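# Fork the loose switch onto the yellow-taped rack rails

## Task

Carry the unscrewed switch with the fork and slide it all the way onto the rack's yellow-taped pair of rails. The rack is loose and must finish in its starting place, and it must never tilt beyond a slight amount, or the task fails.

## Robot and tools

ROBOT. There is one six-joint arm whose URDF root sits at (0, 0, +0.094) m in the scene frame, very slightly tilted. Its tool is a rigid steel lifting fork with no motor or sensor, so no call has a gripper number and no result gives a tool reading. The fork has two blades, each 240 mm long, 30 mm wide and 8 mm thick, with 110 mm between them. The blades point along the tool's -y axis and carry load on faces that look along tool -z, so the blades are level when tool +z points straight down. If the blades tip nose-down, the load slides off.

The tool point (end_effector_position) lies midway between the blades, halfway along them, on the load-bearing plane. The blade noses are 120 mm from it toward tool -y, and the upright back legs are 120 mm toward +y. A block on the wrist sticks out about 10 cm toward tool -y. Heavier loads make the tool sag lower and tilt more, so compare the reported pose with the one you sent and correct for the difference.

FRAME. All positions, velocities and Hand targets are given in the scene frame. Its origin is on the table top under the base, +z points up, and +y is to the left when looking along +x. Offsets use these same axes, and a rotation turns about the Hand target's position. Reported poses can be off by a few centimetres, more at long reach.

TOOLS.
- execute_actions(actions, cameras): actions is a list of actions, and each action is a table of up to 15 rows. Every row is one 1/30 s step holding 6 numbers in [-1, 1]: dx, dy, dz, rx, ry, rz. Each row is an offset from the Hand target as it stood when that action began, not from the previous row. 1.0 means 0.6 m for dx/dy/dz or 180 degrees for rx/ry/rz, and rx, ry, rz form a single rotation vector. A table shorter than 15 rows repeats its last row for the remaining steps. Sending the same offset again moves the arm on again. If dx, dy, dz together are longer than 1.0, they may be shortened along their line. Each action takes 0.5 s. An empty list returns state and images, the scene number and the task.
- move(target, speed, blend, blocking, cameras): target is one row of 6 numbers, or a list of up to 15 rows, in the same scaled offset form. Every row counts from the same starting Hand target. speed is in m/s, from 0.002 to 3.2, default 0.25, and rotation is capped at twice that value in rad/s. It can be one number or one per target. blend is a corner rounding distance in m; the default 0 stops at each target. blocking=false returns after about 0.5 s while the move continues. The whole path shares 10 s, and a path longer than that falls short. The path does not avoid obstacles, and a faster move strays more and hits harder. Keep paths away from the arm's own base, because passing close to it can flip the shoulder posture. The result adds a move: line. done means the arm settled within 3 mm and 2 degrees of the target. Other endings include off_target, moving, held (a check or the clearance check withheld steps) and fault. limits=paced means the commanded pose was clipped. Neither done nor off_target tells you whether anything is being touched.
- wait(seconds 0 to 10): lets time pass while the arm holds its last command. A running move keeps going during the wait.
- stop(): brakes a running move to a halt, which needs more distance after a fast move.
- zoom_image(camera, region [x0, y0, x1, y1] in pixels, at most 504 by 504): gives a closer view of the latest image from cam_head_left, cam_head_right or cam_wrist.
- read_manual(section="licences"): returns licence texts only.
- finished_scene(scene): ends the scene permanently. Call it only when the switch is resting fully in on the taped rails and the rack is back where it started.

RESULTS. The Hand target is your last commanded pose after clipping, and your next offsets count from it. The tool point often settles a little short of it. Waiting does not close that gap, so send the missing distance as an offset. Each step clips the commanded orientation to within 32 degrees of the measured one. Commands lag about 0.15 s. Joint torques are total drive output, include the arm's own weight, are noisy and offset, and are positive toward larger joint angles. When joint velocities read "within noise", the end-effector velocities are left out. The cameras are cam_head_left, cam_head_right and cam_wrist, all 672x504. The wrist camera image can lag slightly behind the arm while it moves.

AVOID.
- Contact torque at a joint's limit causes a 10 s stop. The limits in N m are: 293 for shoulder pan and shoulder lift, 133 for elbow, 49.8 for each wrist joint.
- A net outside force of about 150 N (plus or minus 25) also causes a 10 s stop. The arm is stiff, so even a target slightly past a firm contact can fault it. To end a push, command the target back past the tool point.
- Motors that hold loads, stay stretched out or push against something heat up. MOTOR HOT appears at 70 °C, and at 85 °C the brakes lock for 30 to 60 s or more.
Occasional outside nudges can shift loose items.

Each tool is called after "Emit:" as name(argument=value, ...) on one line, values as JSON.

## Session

Emit:
execute_actions(actions=[])

Emit:
zoom_image(camera="cam_head_right", region=[290, 70, 480, 270])

Emit:
zoom_image(camera="cam_head_left", region=[290, 70, 480, 270])

Scene clock: 0.00 s.
end_effector_position=(+0.3721, -0.1179, +0.2683) end_effector_quat_wxyz=(-0.171, +0.978, -0.115, +0.012)
Joint positions: [1.982 -1.736 2.436 -1.964 -1.402 0.575]
Joint velocities: within noise
Joint torques (N m): no reading
Hand target: +0.3721, -0.1179, +0.2683; -0.171, +0.978, -0.115, +0.012
camera_calibration:
cam_wrist: T_world_to_cam=[[0.971635, -0.232132, -0.0451733, -0.367249], [-0.231942, -0.972683, 0.00947392, -0.159603], [-0.0461385, 0.00127239, -0.998934, 0.379723], [0, 0, 0, 1]] pos_world=[0.337333, -0.240977, 0.364241]

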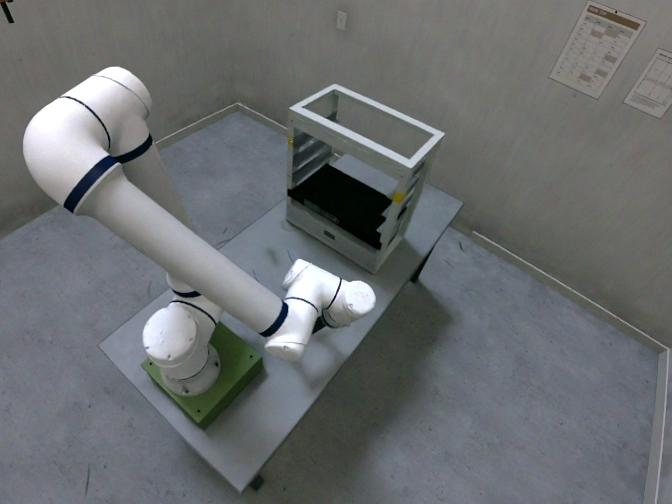

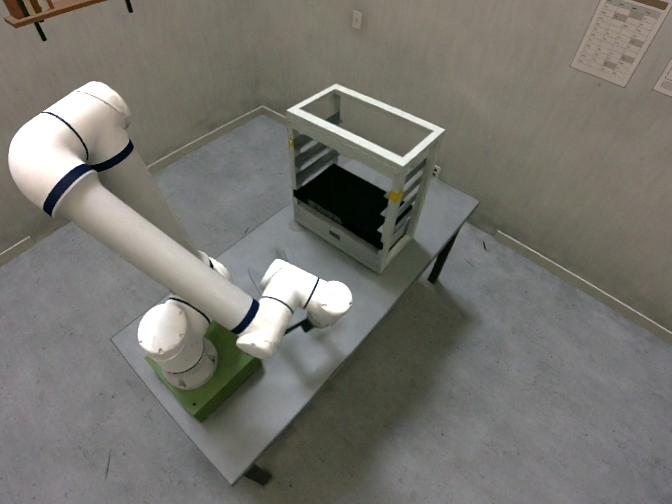

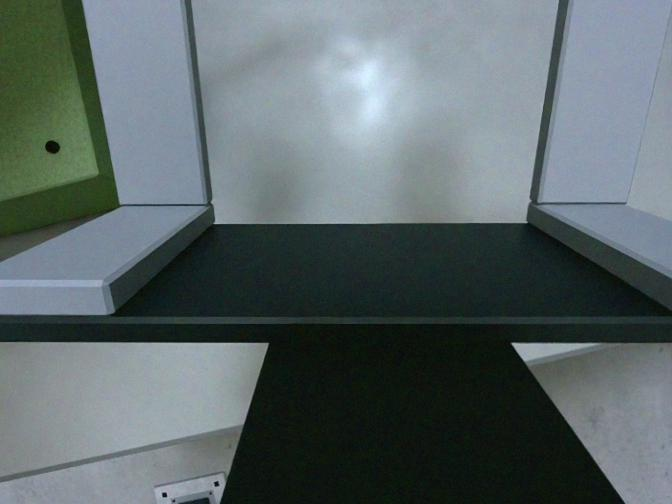

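Scaled by 2.520.

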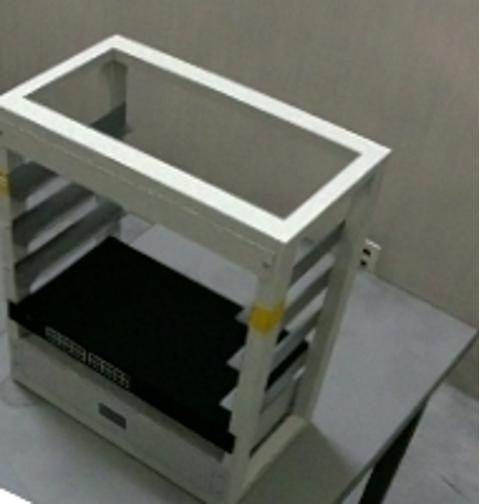

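Scaled by 2.520.

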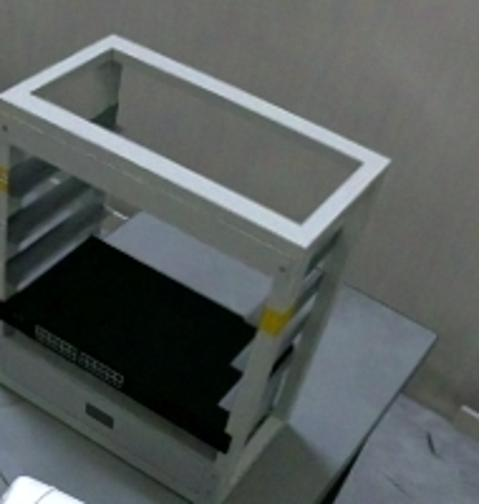

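Emit:
zoom_image(camera="cam_head_right", region=[275, 75, 375, 150])

Emit:
zoom_image(camera="cam_head_right", region=[360, 110, 460, 185])

Emit:
zoom_image(camera="cam_head_right", region=[350, 170, 450, 280])

Emit:
zoom_image(camera="cam_head_right", region=[275, 150, 375, 250])

Emit:
zoom_image(camera="cam_head_left", region=[350, 170, 450, 280])

Scaled by 5.040.

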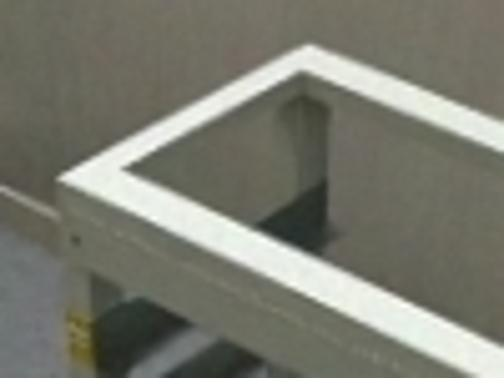

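Scaled by 5.040.

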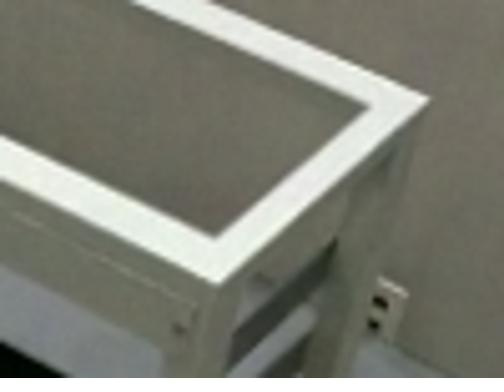

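Scaled by 4.582.

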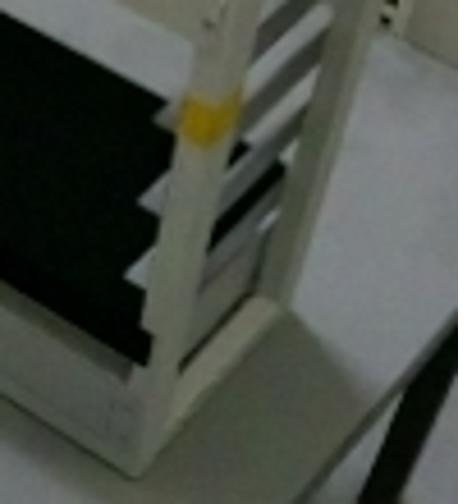

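Scaled by 5.040.

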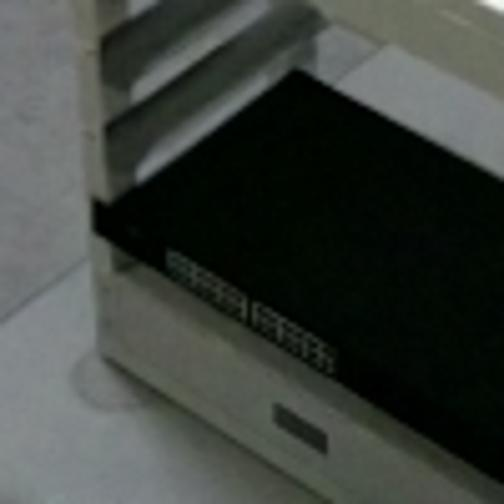

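Scaled by 4.582.

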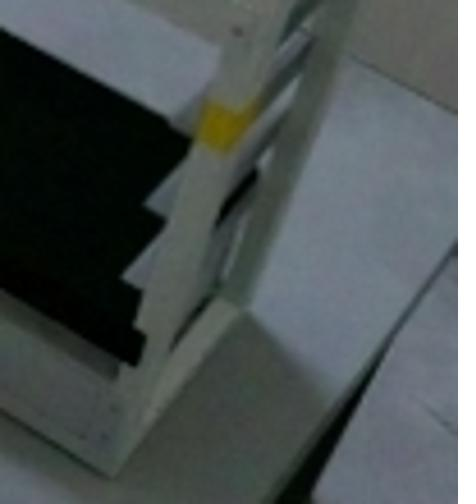

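Emit:
move(target=[[0.35, 0.2, 0.25, -0.0776, 0.0894, -0.4215],[0.38, 0.2, 0.27, -0.0776, 0.0894, -0.4215]], speed=0.4, blend=[0.02, 0])

Emit:
move(target=[0.0, 0.01, -0.15, 0, -0.5, 0], speed=0.4, cameras=["all"])

Scene clock: 48.03 s.
end_effector_position=(+0.6001, +0.0021, +0.4303) end_effector_quat_wxyz=(+0.000, +0.707, -0.708, +0.000)
Joint positions: [2.787 -1.992 2.215 -1.779 -1.57 2.742]
Joint torques (N m): [10.07 -6.6 -100.51 -5.2 -1.55 3.7]
Hand target: +0.6001, +0.0021, +0.4303; +0.000, +0.707, -0.708, +0.000
Off the commanded pose: 0.000 m, 0 deg.
move: done; blend cut to 0.0108 m at target 1

Scene clock: 49.97 s.
end_effector_position=(+0.5965, +0.0071, +0.3858) end_effector_quat_wxyz=(-0.267, +0.659, -0.654, +0.258)
Joint positions: [2.528 -1.987 2.826 -3.031 -1.123 2.622]
Joint torques (N m): [9.31 -18.15 -79.97 -8.36 1.02 -2.26]
Hand target: +0.5965, +0.0071, +0.3858; -0.267, +0.659, -0.654, +0.258 (not the last commanded pose)
Off the commanded pose: 0.046 m, 46 deg.
move: held (a check stopped the path); limits=held
pose unreachable: on one or more control steps of this call, first in action 0 (counted from 0), an arm could not follow its commanded pose, so it was not sent that pose on those steps. It may still have moved: this result reports where it is.
cause: moving toward the commanded pose would bring two parts of the arm too close to each other (joints 3 (elbow) and 4 (wrist 1) lie between them).
camera_calibration:
cam_wrist: T_world_to_cam=[[0.0205588, -0.999072, -0.0378397, 0.0189398], [-0.918265, -0.00389948, -0.395948, 0.571808], [0.395433, 0.042887, -0.917493, 0.212167], [0, 0, 0, 1]] pos_world=[0.440784, 0.0120528, 0.421784]

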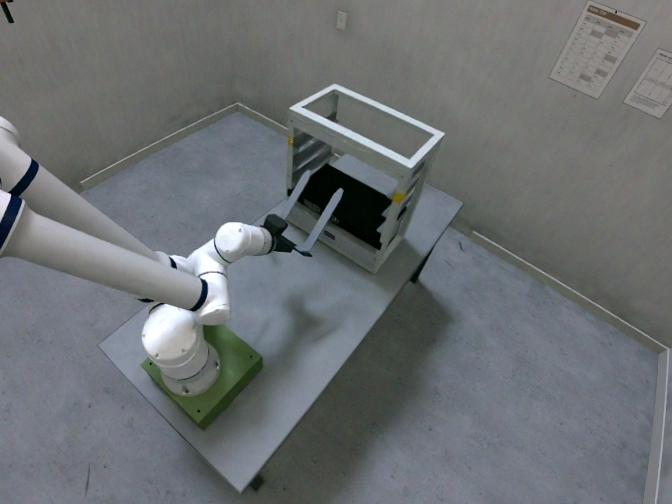

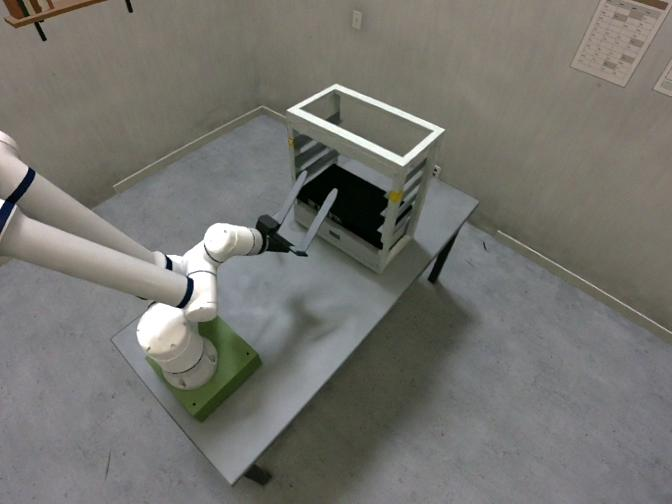

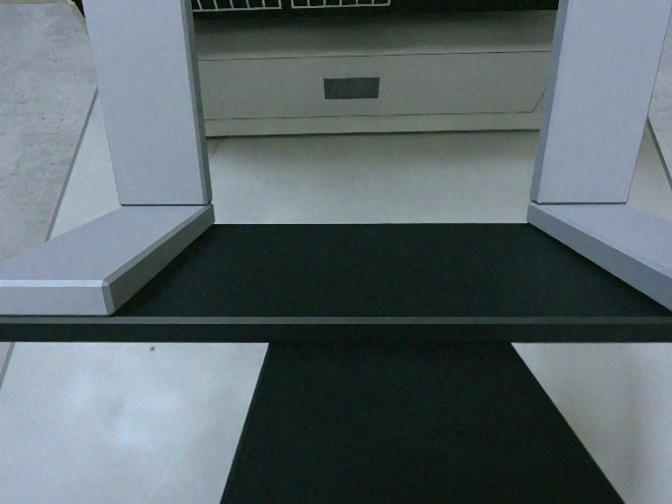

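Emit:
move(target=[[0.006,-0.001,-0.033,-0.0067,0.2421,0.004],[0.045,-0.001,-0.3897,-0.0067,0.2421,0.004]], speed=0.25, blend=[0.02, 0], cameras=["all"])

Emit:
zoom_image(camera="cam_head_right", region=[250, 130, 440, 280])

Emit:
zoom_image(camera="cam_head_left", region=[250, 130, 440, 280])

Scene clock: 69.80 s.
end_effector_position=(+0.6234, +0.0065, +0.1521) end_effector_quat_wxyz=(+0.000, +0.714, -0.700, +0.000)
Joint positions: [2.81 -1.593 2.525 -2.488 -1.569 2.743]
Joint torques (N m): [9.14 -24.56 -46.35 -10.33 1.88 3.5]
Hand target: +0.6235, +0.0065, +0.1520; +0.000, +0.714, -0.700, +0.000
Off the commanded pose: 0.000 m, 0 deg.
move: done
camera_calibration:
cam_wrist: T_world_to_cam=[[0.00785207, -0.9996, -0.0271611, 0.0152355], [-0.937863, -0.0167849, 0.3466, 0.403419], [-0.346917, 0.0227518, -0.93762, 0.453041], [0, 0, 0, 1]] pos_world=[0.5354, 0.0116932, 0.285368]

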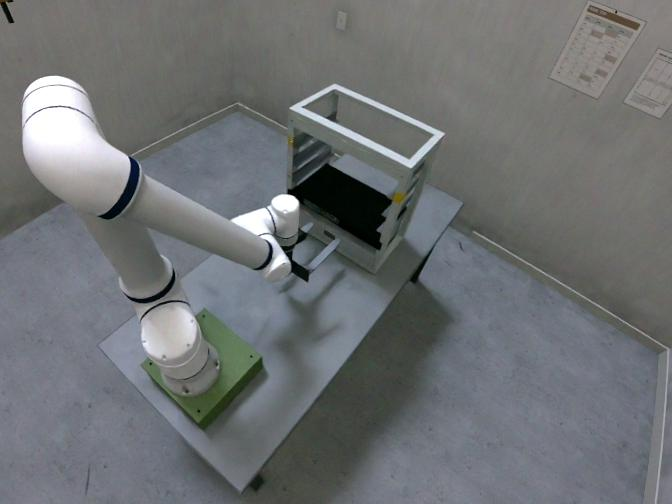

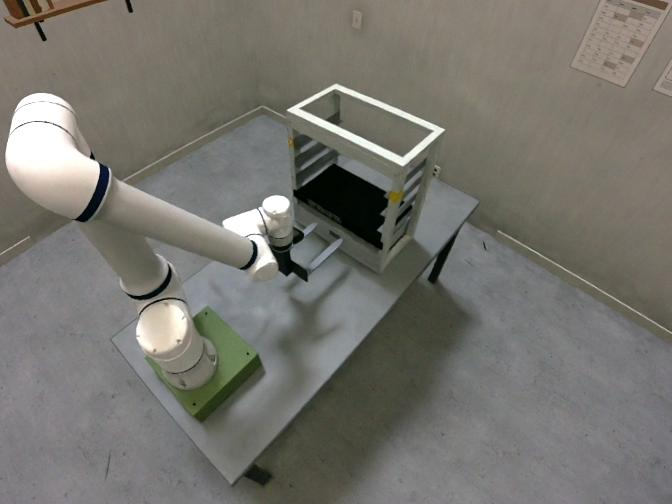

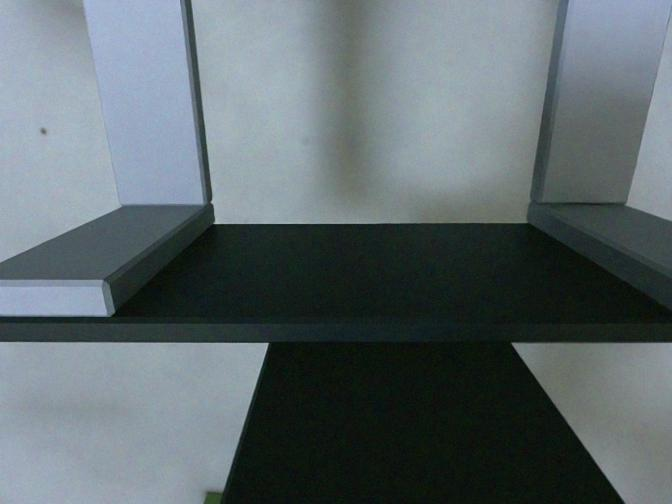

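Scaled by 2.653.

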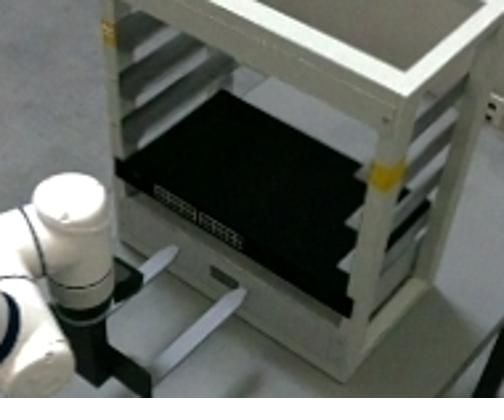

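Scaled by 2.653.

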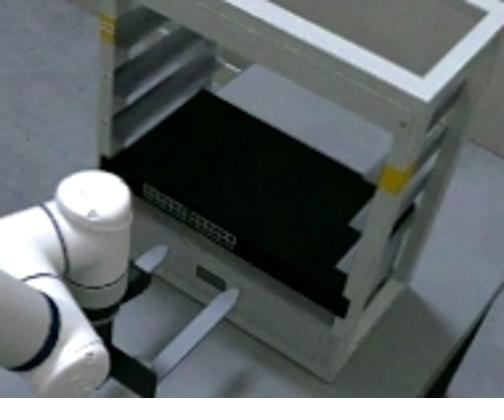

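Emit:
move(target=[0.125, 0.0026, 0, 0, 0, 0], speed=0.08, cameras=["all"])

Emit:
zoom_image(camera="cam_head_right", region=[290, 170, 390, 270])

Emit:
zoom_image(camera="cam_head_left", region=[290, 170, 390, 270])

Scene clock: 77.37 s.
end_effector_position=(+0.6983, +0.0081, +0.1520) end_effector_quat_wxyz=(+0.000, +0.714, -0.700, +0.000)
Joint positions: [2.866 -1.467 2.393 -2.482 -1.568 2.799]
Joint torques (N m): [10.62 -42.04 -71.85 -5.55 0.29 3.81]
Hand target: +0.6985, +0.0081, +0.1520; +0.000, +0.714, -0.700, +0.000
Off the commanded pose: 0.000 m, 0 deg.
move: done
camera_calibration:
cam_wrist: T_world_to_cam=[[0.00785372, -0.9996, -0.0271603, 0.0162455], [-0.937896, -0.016784, 0.346512, 0.473737], [-0.346829, 0.0227521, -0.937652, 0.478944], [0, 0, 0, 1]] pos_world=[0.6103, 0.0132932, 0.285369]

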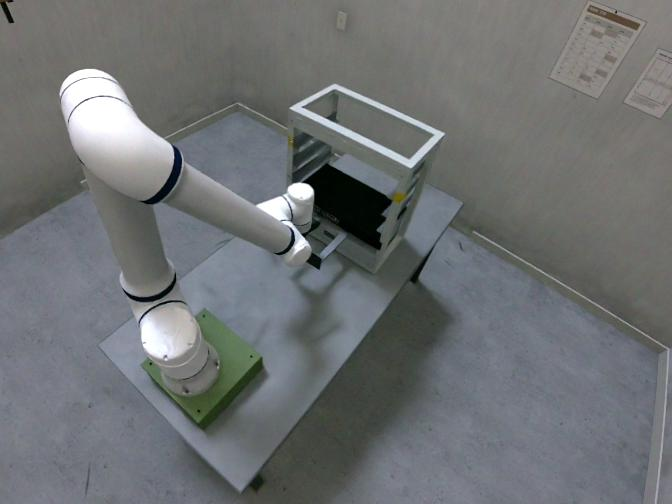

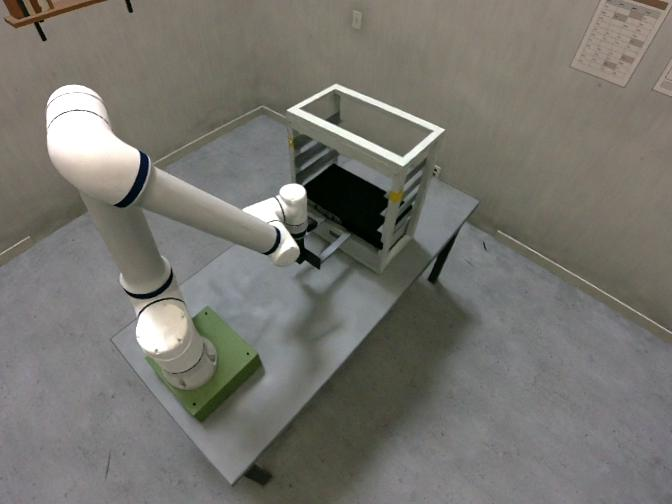

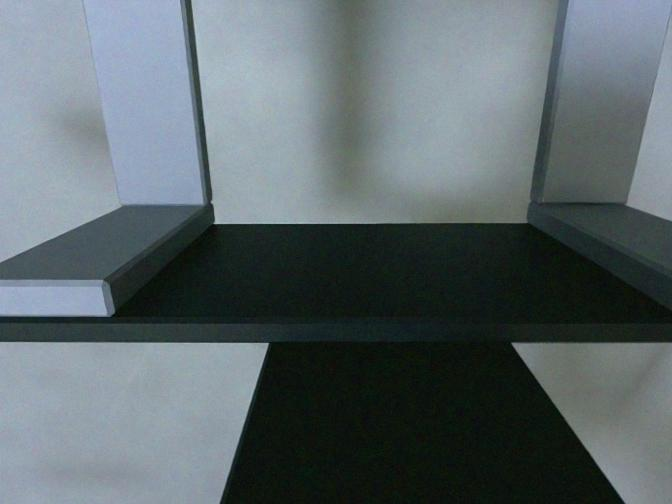

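Scaled by 5.040.

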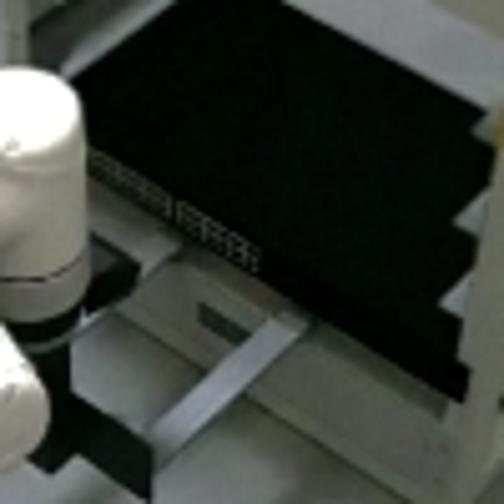

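Scaled by 5.040.

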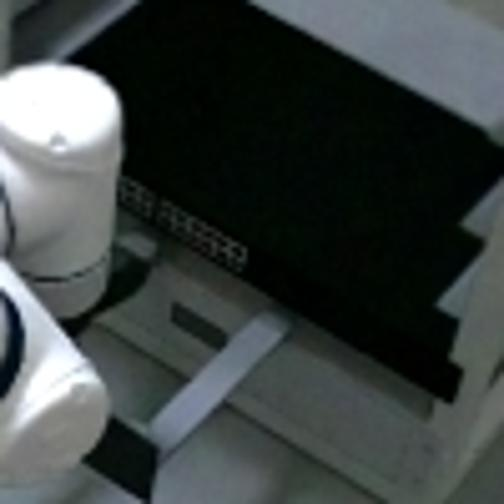

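Emit:
move(target=[0.2225, 0.0047, 0, 0, 0, 0], speed=0.08, cameras=["all"])

Emit:
zoom_image(camera="cam_head_right", region=[290, 150, 410, 270])

Emit:
zoom_image(camera="cam_wrist", region=[180, 0, 580, 100])

Scene clock: 83.20 s.
end_effector_position=(+0.8318, +0.0109, +0.1520) end_effector_quat_wxyz=(+0.000, +0.714, -0.700, +0.000)
Joint positions: [2.934 -1.279 2.147 -2.424 -1.567 2.867]
Joint torques (N m): [9.15 -62.14 -74.34 -5.22 0.46 3.26]
Hand target: +0.8320, +0.0109, +0.1520; +0.000, +0.714, -0.700, +0.000
Off the commanded pose: 0.000 m, 0 deg.
move: done
camera_calibration:
cam_wrist: T_world_to_cam=[[0.00785372, -0.9996, -0.0271603, 0.0179932], [-0.937896, -0.016784, 0.346512, 0.599028], [-0.346829, 0.0227521, -0.937652, 0.525088], [0, 0, 0, 1]] pos_world=[0.7438, 0.0160932, 0.285269]

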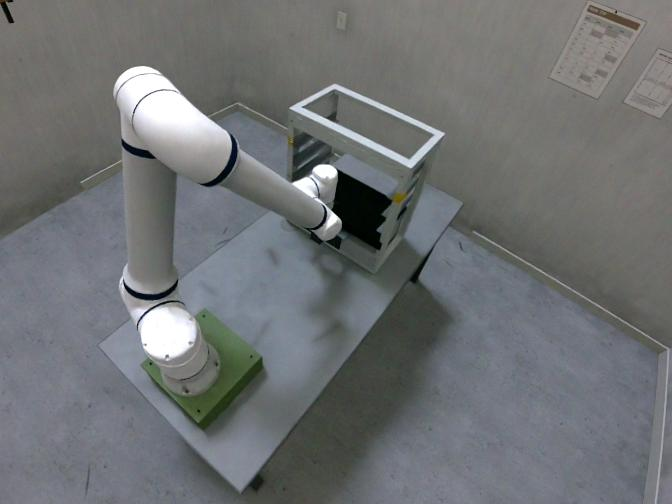

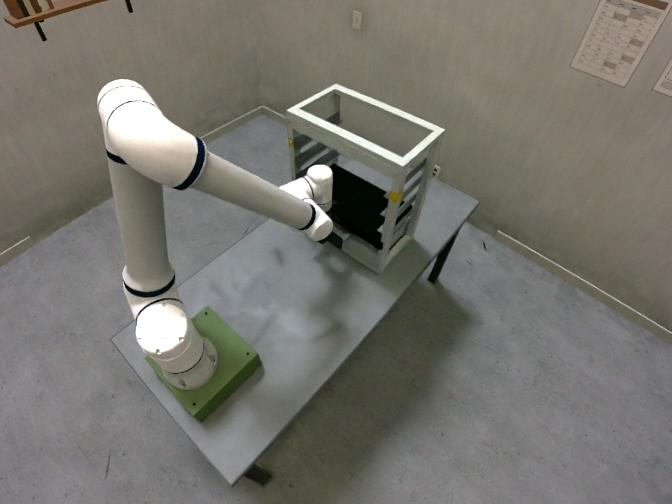

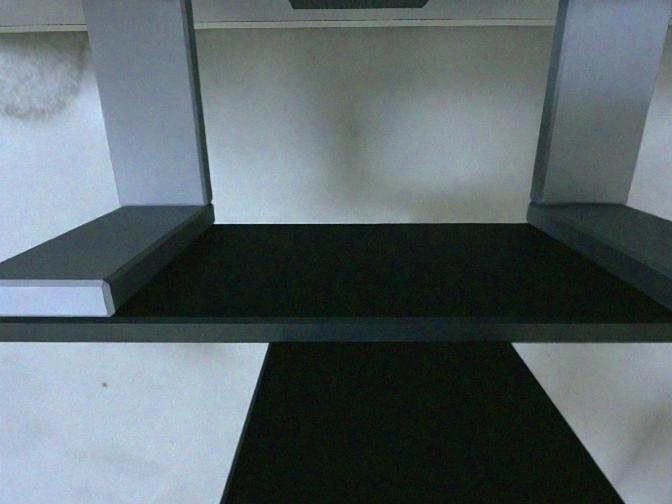

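Scaled by 4.200.

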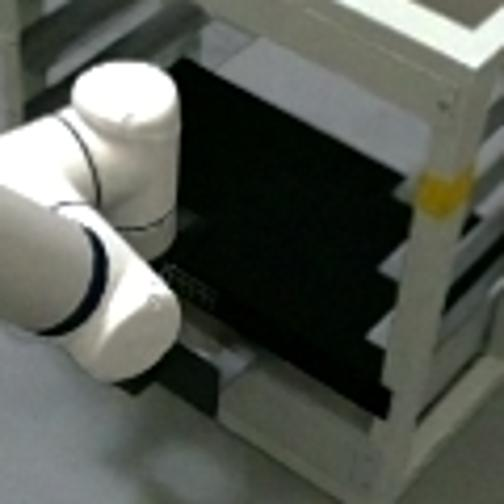

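Scaled by 1.260.

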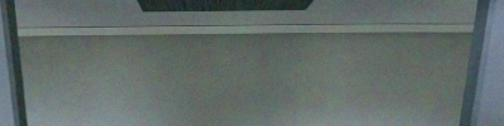

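Emit:
move(target=[[0.0075,0.0001,0,0,0,-0.002],[0.0075,0.0001,0.0545,0,0,-0.002]], speed=0.03, cameras=["cam_head_left", "cam_head_right"])

Emit:
zoom_image(camera="cam_head_right", region=[290, 150, 410, 270])

Emit:
zoom_image(camera="cam_head_left", region=[290, 150, 410, 270])

Scene clock: 93.93 s.
end_effector_position=(+0.8365, +0.0110, +0.1845) end_effector_quat_wxyz=(+0.000, +0.712, -0.702, +0.000)
Joint positions: [2.937 -1.319 2.118 -2.356 -1.567 2.876]
Joint torques (N m): [-15.98 -124.17 -114.74 -18.79 1.56 -1.63]
Hand target: +0.8365, +0.0110, +0.1847; +0.000, +0.712, -0.702, +0.000
Off the commanded pose: 0.000 m, 0 deg.
move: done
Images, in order (width x height): cam_head_left 672x504, cam_head_right 672x504.

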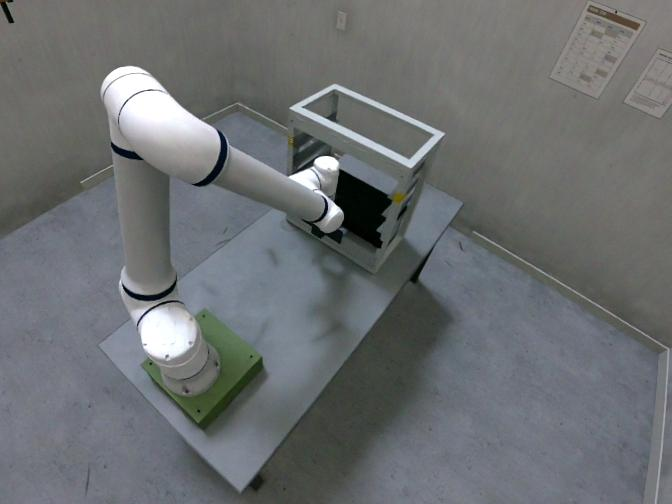

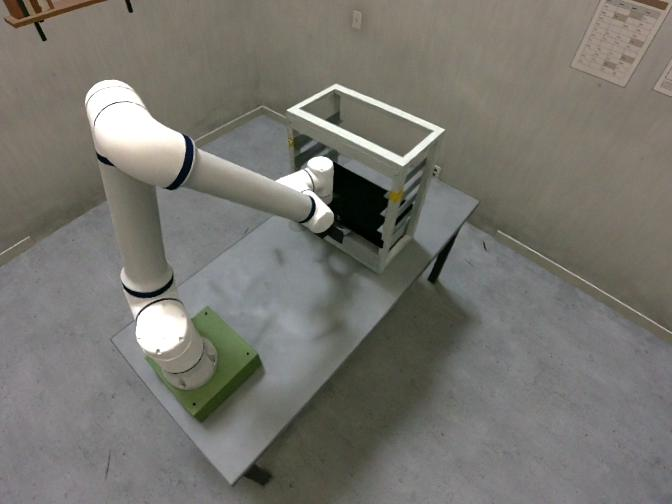

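Scaled by 4.200.

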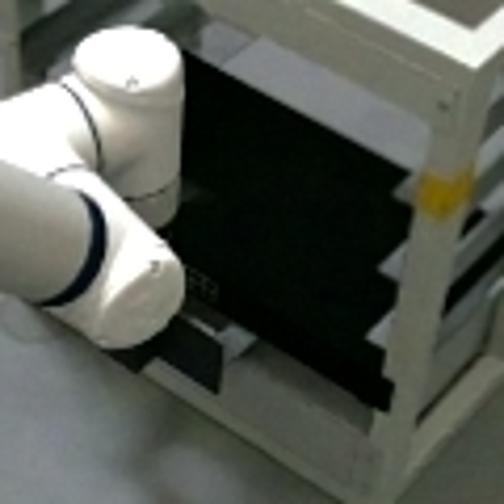

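Scaled by 4.200.

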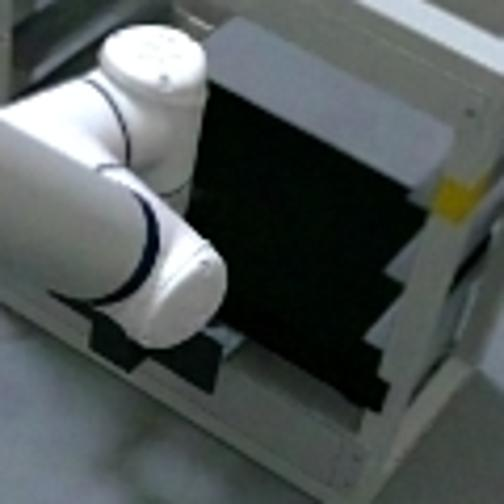

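Emit:
move(target=[-0.1666, -0.0025, 0, 0, 0, 0], speed=0.08, cameras=["cam_head_left", "cam_head_right"])

Emit:
zoom_image(camera="cam_head_right", region=[260, 130, 430, 280])

Scene clock: 100.90 s.
end_effector_position=(+0.7367, +0.0095, +0.1847) end_effector_quat_wxyz=(+0.000, +0.712, -0.702, +0.000)
Joint positions: [2.891 -1.465 2.302 -2.393 -1.568 2.83]
Joint torques (N m): [-20.74 -103.8 -87.77 -23.83 2.71 -2.52]
Hand target: +0.7365, +0.0095, +0.1847; +0.000, +0.712, -0.702, +0.000
Off the commanded pose: 0.000 m, 0 deg.
move: done
Images, in order (width x height): cam_head_left 672x504, cam_head_right 672x504.

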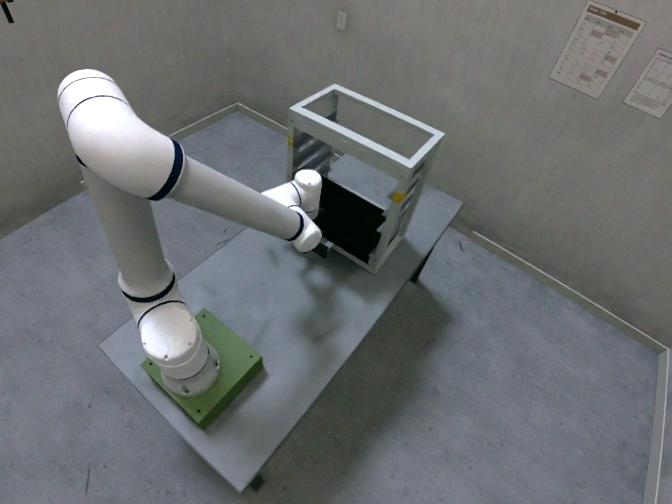

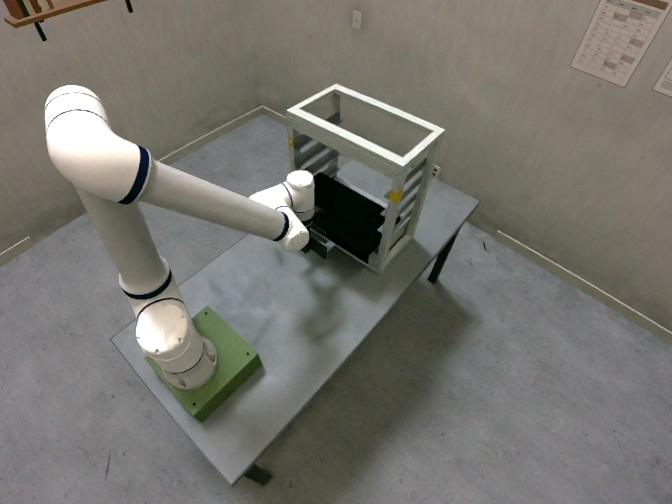

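Scaled by 2.965.

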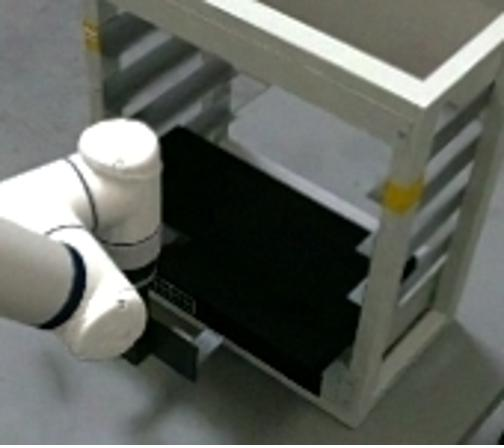

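Emit:
move(target=[[-0.3025, -0.0045, 0, 0, 0, 0],[-0.3025, -0.0045, 0.4500, 0, 0, 0]], speed=0.14, cameras=["cam_head_left", "cam_head_right"])

Emit:
zoom_image(camera="cam_head_right", region=[250, 70, 450, 230])

Emit:
zoom_image(camera="cam_head_left", region=[250, 70, 450, 230])

Scene clock: 110.43 s.
end_effector_position=(+0.5550, +0.0068, +0.4545) end_effector_quat_wxyz=(+0.000, +0.712, -0.702, +0.000)
Joint positions: [2.745 -2.099 2.224 -1.681 -1.57 2.684]
Joint torques (N m): [-22.5 -47.37 -144.49 -18.12 2.59 -2.1]
Hand target: +0.5550, +0.0068, +0.4547; +0.000, +0.712, -0.702, +0.000
Off the commanded pose: 0.000 m, 0 deg.
move: done
Images, in order (width x height): cam_head_left 672x504, cam_head_right 672x504.

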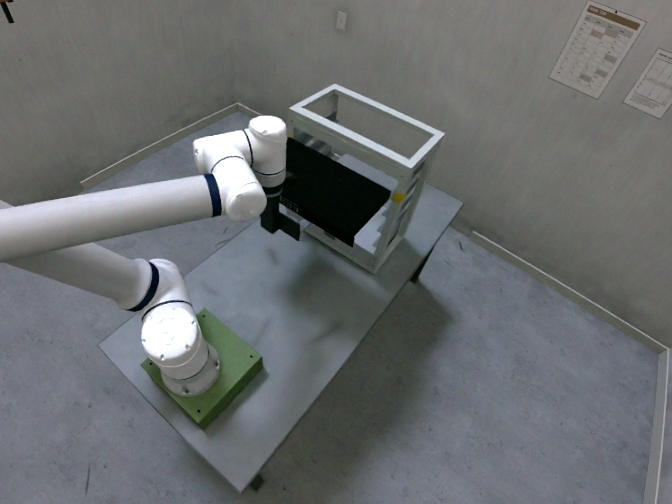

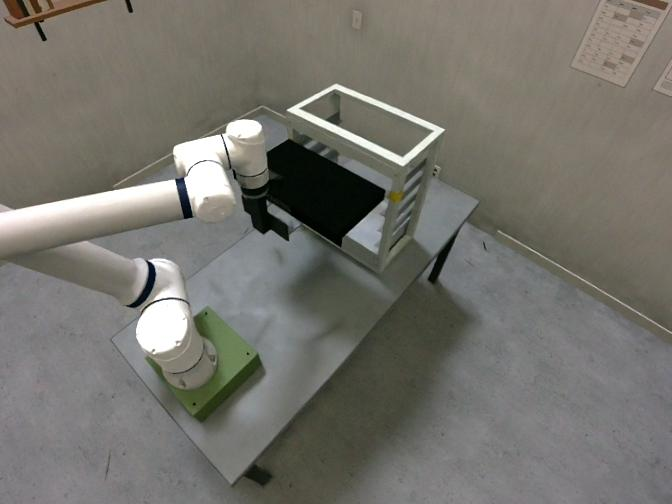

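Scaled by 2.520.

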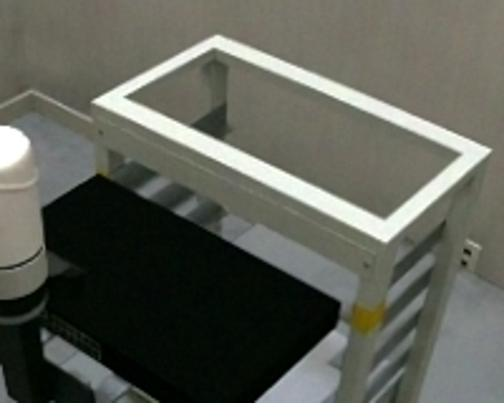

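Scaled by 2.520.

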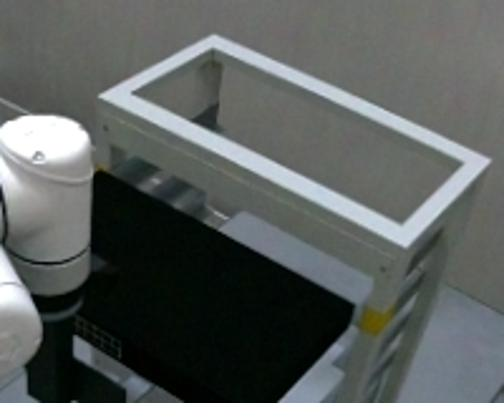

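Emit:
move(target=[0.155, 0.0023, 0, 0, 0, 0], speed=0.07, cameras=["cam_head_left", "cam_head_right"])

Emit:
zoom_image(camera="cam_head_right", region=[280, 90, 440, 220])

Emit:
zoom_image(camera="cam_head_left", region=[280, 90, 440, 220])

Scene clock: 118.47 s.
end_effector_position=(+0.6478, +0.0081, +0.4547) end_effector_quat_wxyz=(+0.000, +0.712, -0.702, +0.000)
Joint positions: [2.833 -1.903 2.119 -1.773 -1.568 2.772]
Joint torques (N m): [9.27 -40.16 -144.26 -23.71 2.18 3.44]
Hand target: +0.6480, +0.0081, +0.4547; +0.000, +0.712, -0.702, +0.000
Off the commanded pose: 0.000 m, 0 deg.
move: done
Images, in order (width x height): cam_head_left 672x504, cam_head_right 672x504.

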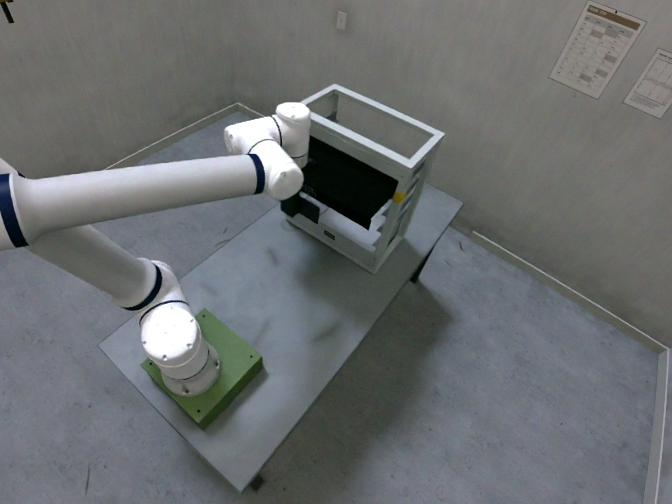

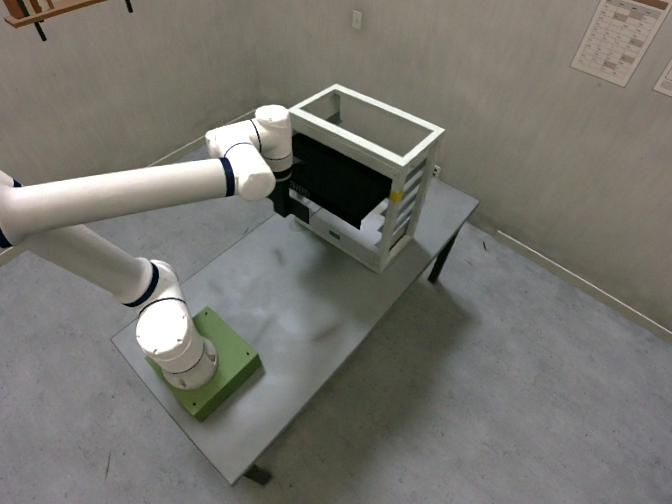

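Scaled by 3.150.

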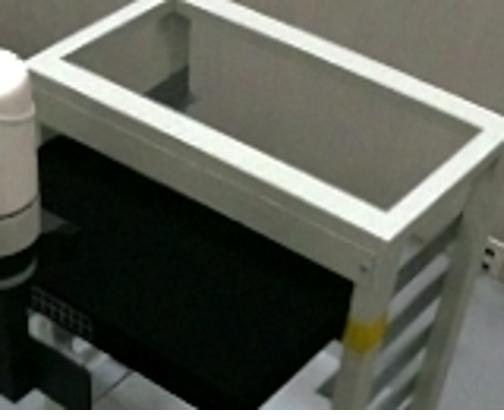

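Scaled by 3.150.

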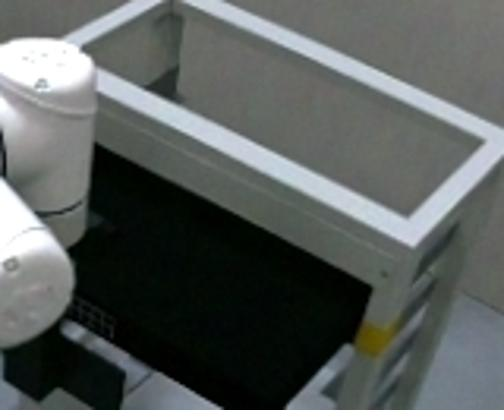

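Emit:
move(target=[0.15, 0.0022, 0, 0, 0, 0], speed=0.07, cameras=["cam_head_left", "cam_head_right"])

Emit:
zoom_image(camera="cam_head_right", region=[280, 90, 440, 220])

Emit:
zoom_image(camera="cam_head_left", region=[280, 90, 440, 220])

Scene clock: 124.00 s.
end_effector_position=(+0.7378, +0.0095, +0.4547) end_effector_quat_wxyz=(+0.000, +0.712, -0.702, +0.000)
Joint positions: [2.891 -1.732 1.997 -1.821 -1.568 2.83]
Joint torques (N m): [7.97 -62.28 -142.69 -23.6 2.57 3.42]
Hand target: +0.7380, +0.0095, +0.4547; +0.000, +0.712, -0.702, +0.000
Off the commanded pose: 0.000 m, 0 deg.
move: done
Images, in order (width x height): cam_head_left 672x504, cam_head_right 672x504.

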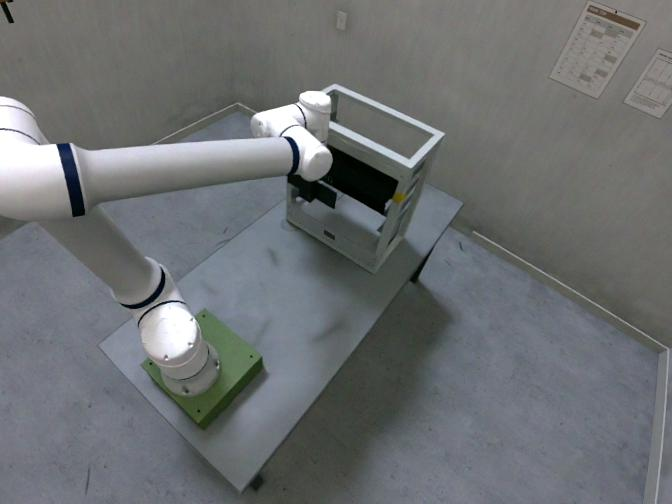

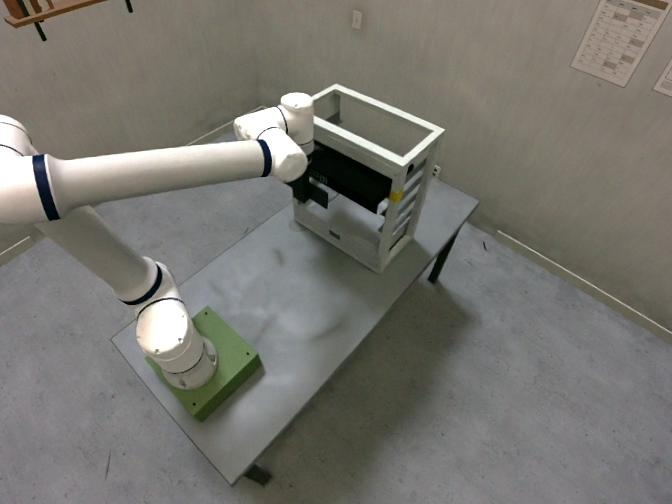

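Scaled by 3.150.

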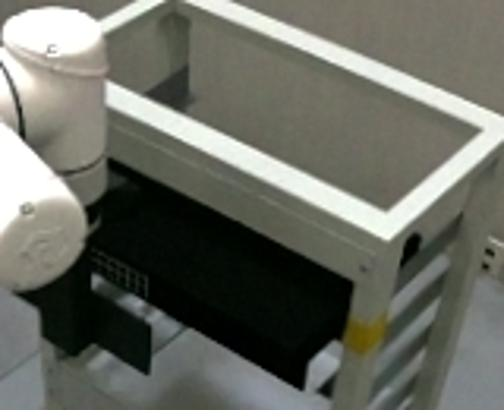

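Scaled by 3.150.

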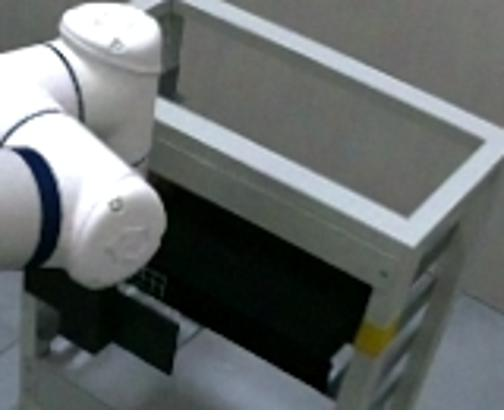

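Emit:
move(target=[0.1558, 0.0023, 0, 0, 0, 0], speed=0.06, cameras=["cam_head_left", "cam_head_right"])

Emit:
zoom_image(camera="cam_head_right", region=[280, 90, 440, 220])

Emit:
zoom_image(camera="cam_head_left", region=[280, 90, 440, 220])

Scene clock: 129.07 s.
end_effector_position=(+0.8313, +0.0108, +0.4547) end_effector_quat_wxyz=(+0.000, +0.712, -0.702, +0.000)
Joint positions: [2.934 -1.569 1.851 -1.838 -1.567 2.873]
Joint torques (N m): [8.91 -84 -144.25 -20.38 2.45 3.57]
Hand target: +0.8315, +0.0108, +0.4547; +0.000, +0.712, -0.702, +0.000
Off the commanded pose: 0.000 m, 0 deg.
move: done
Images, in order (width x height): cam_head_left 672x504, cam_head_right 672x504.

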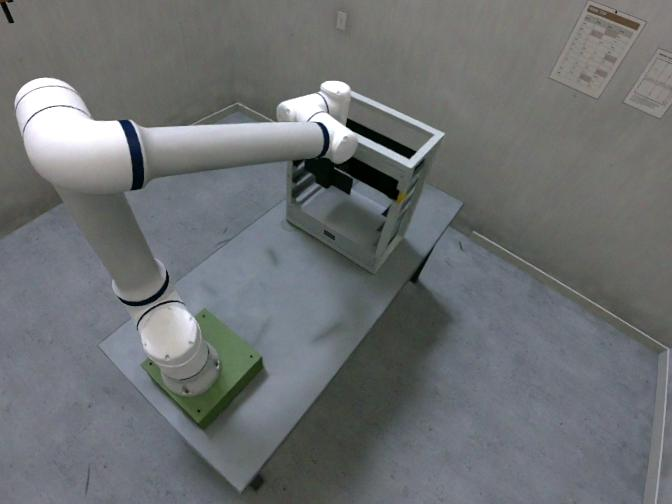

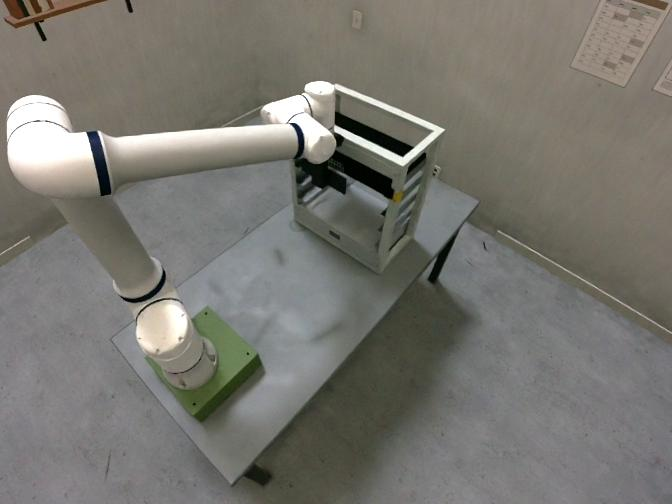

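Scaled by 3.150.

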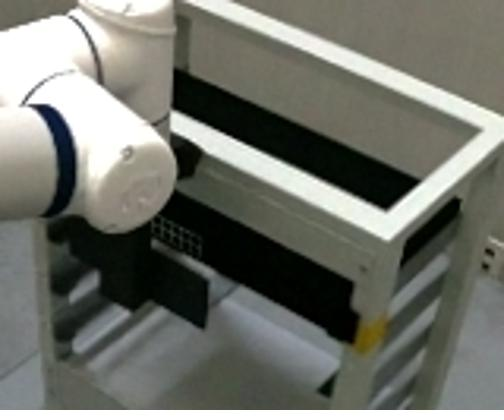

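Scaled by 3.150.

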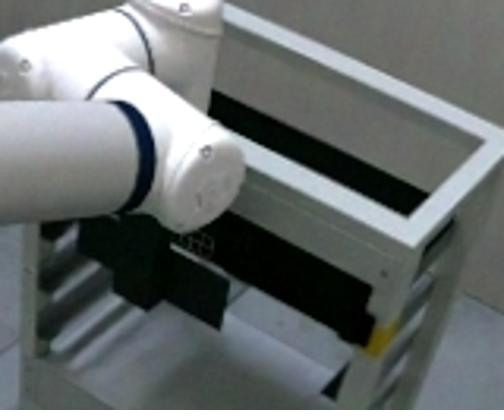

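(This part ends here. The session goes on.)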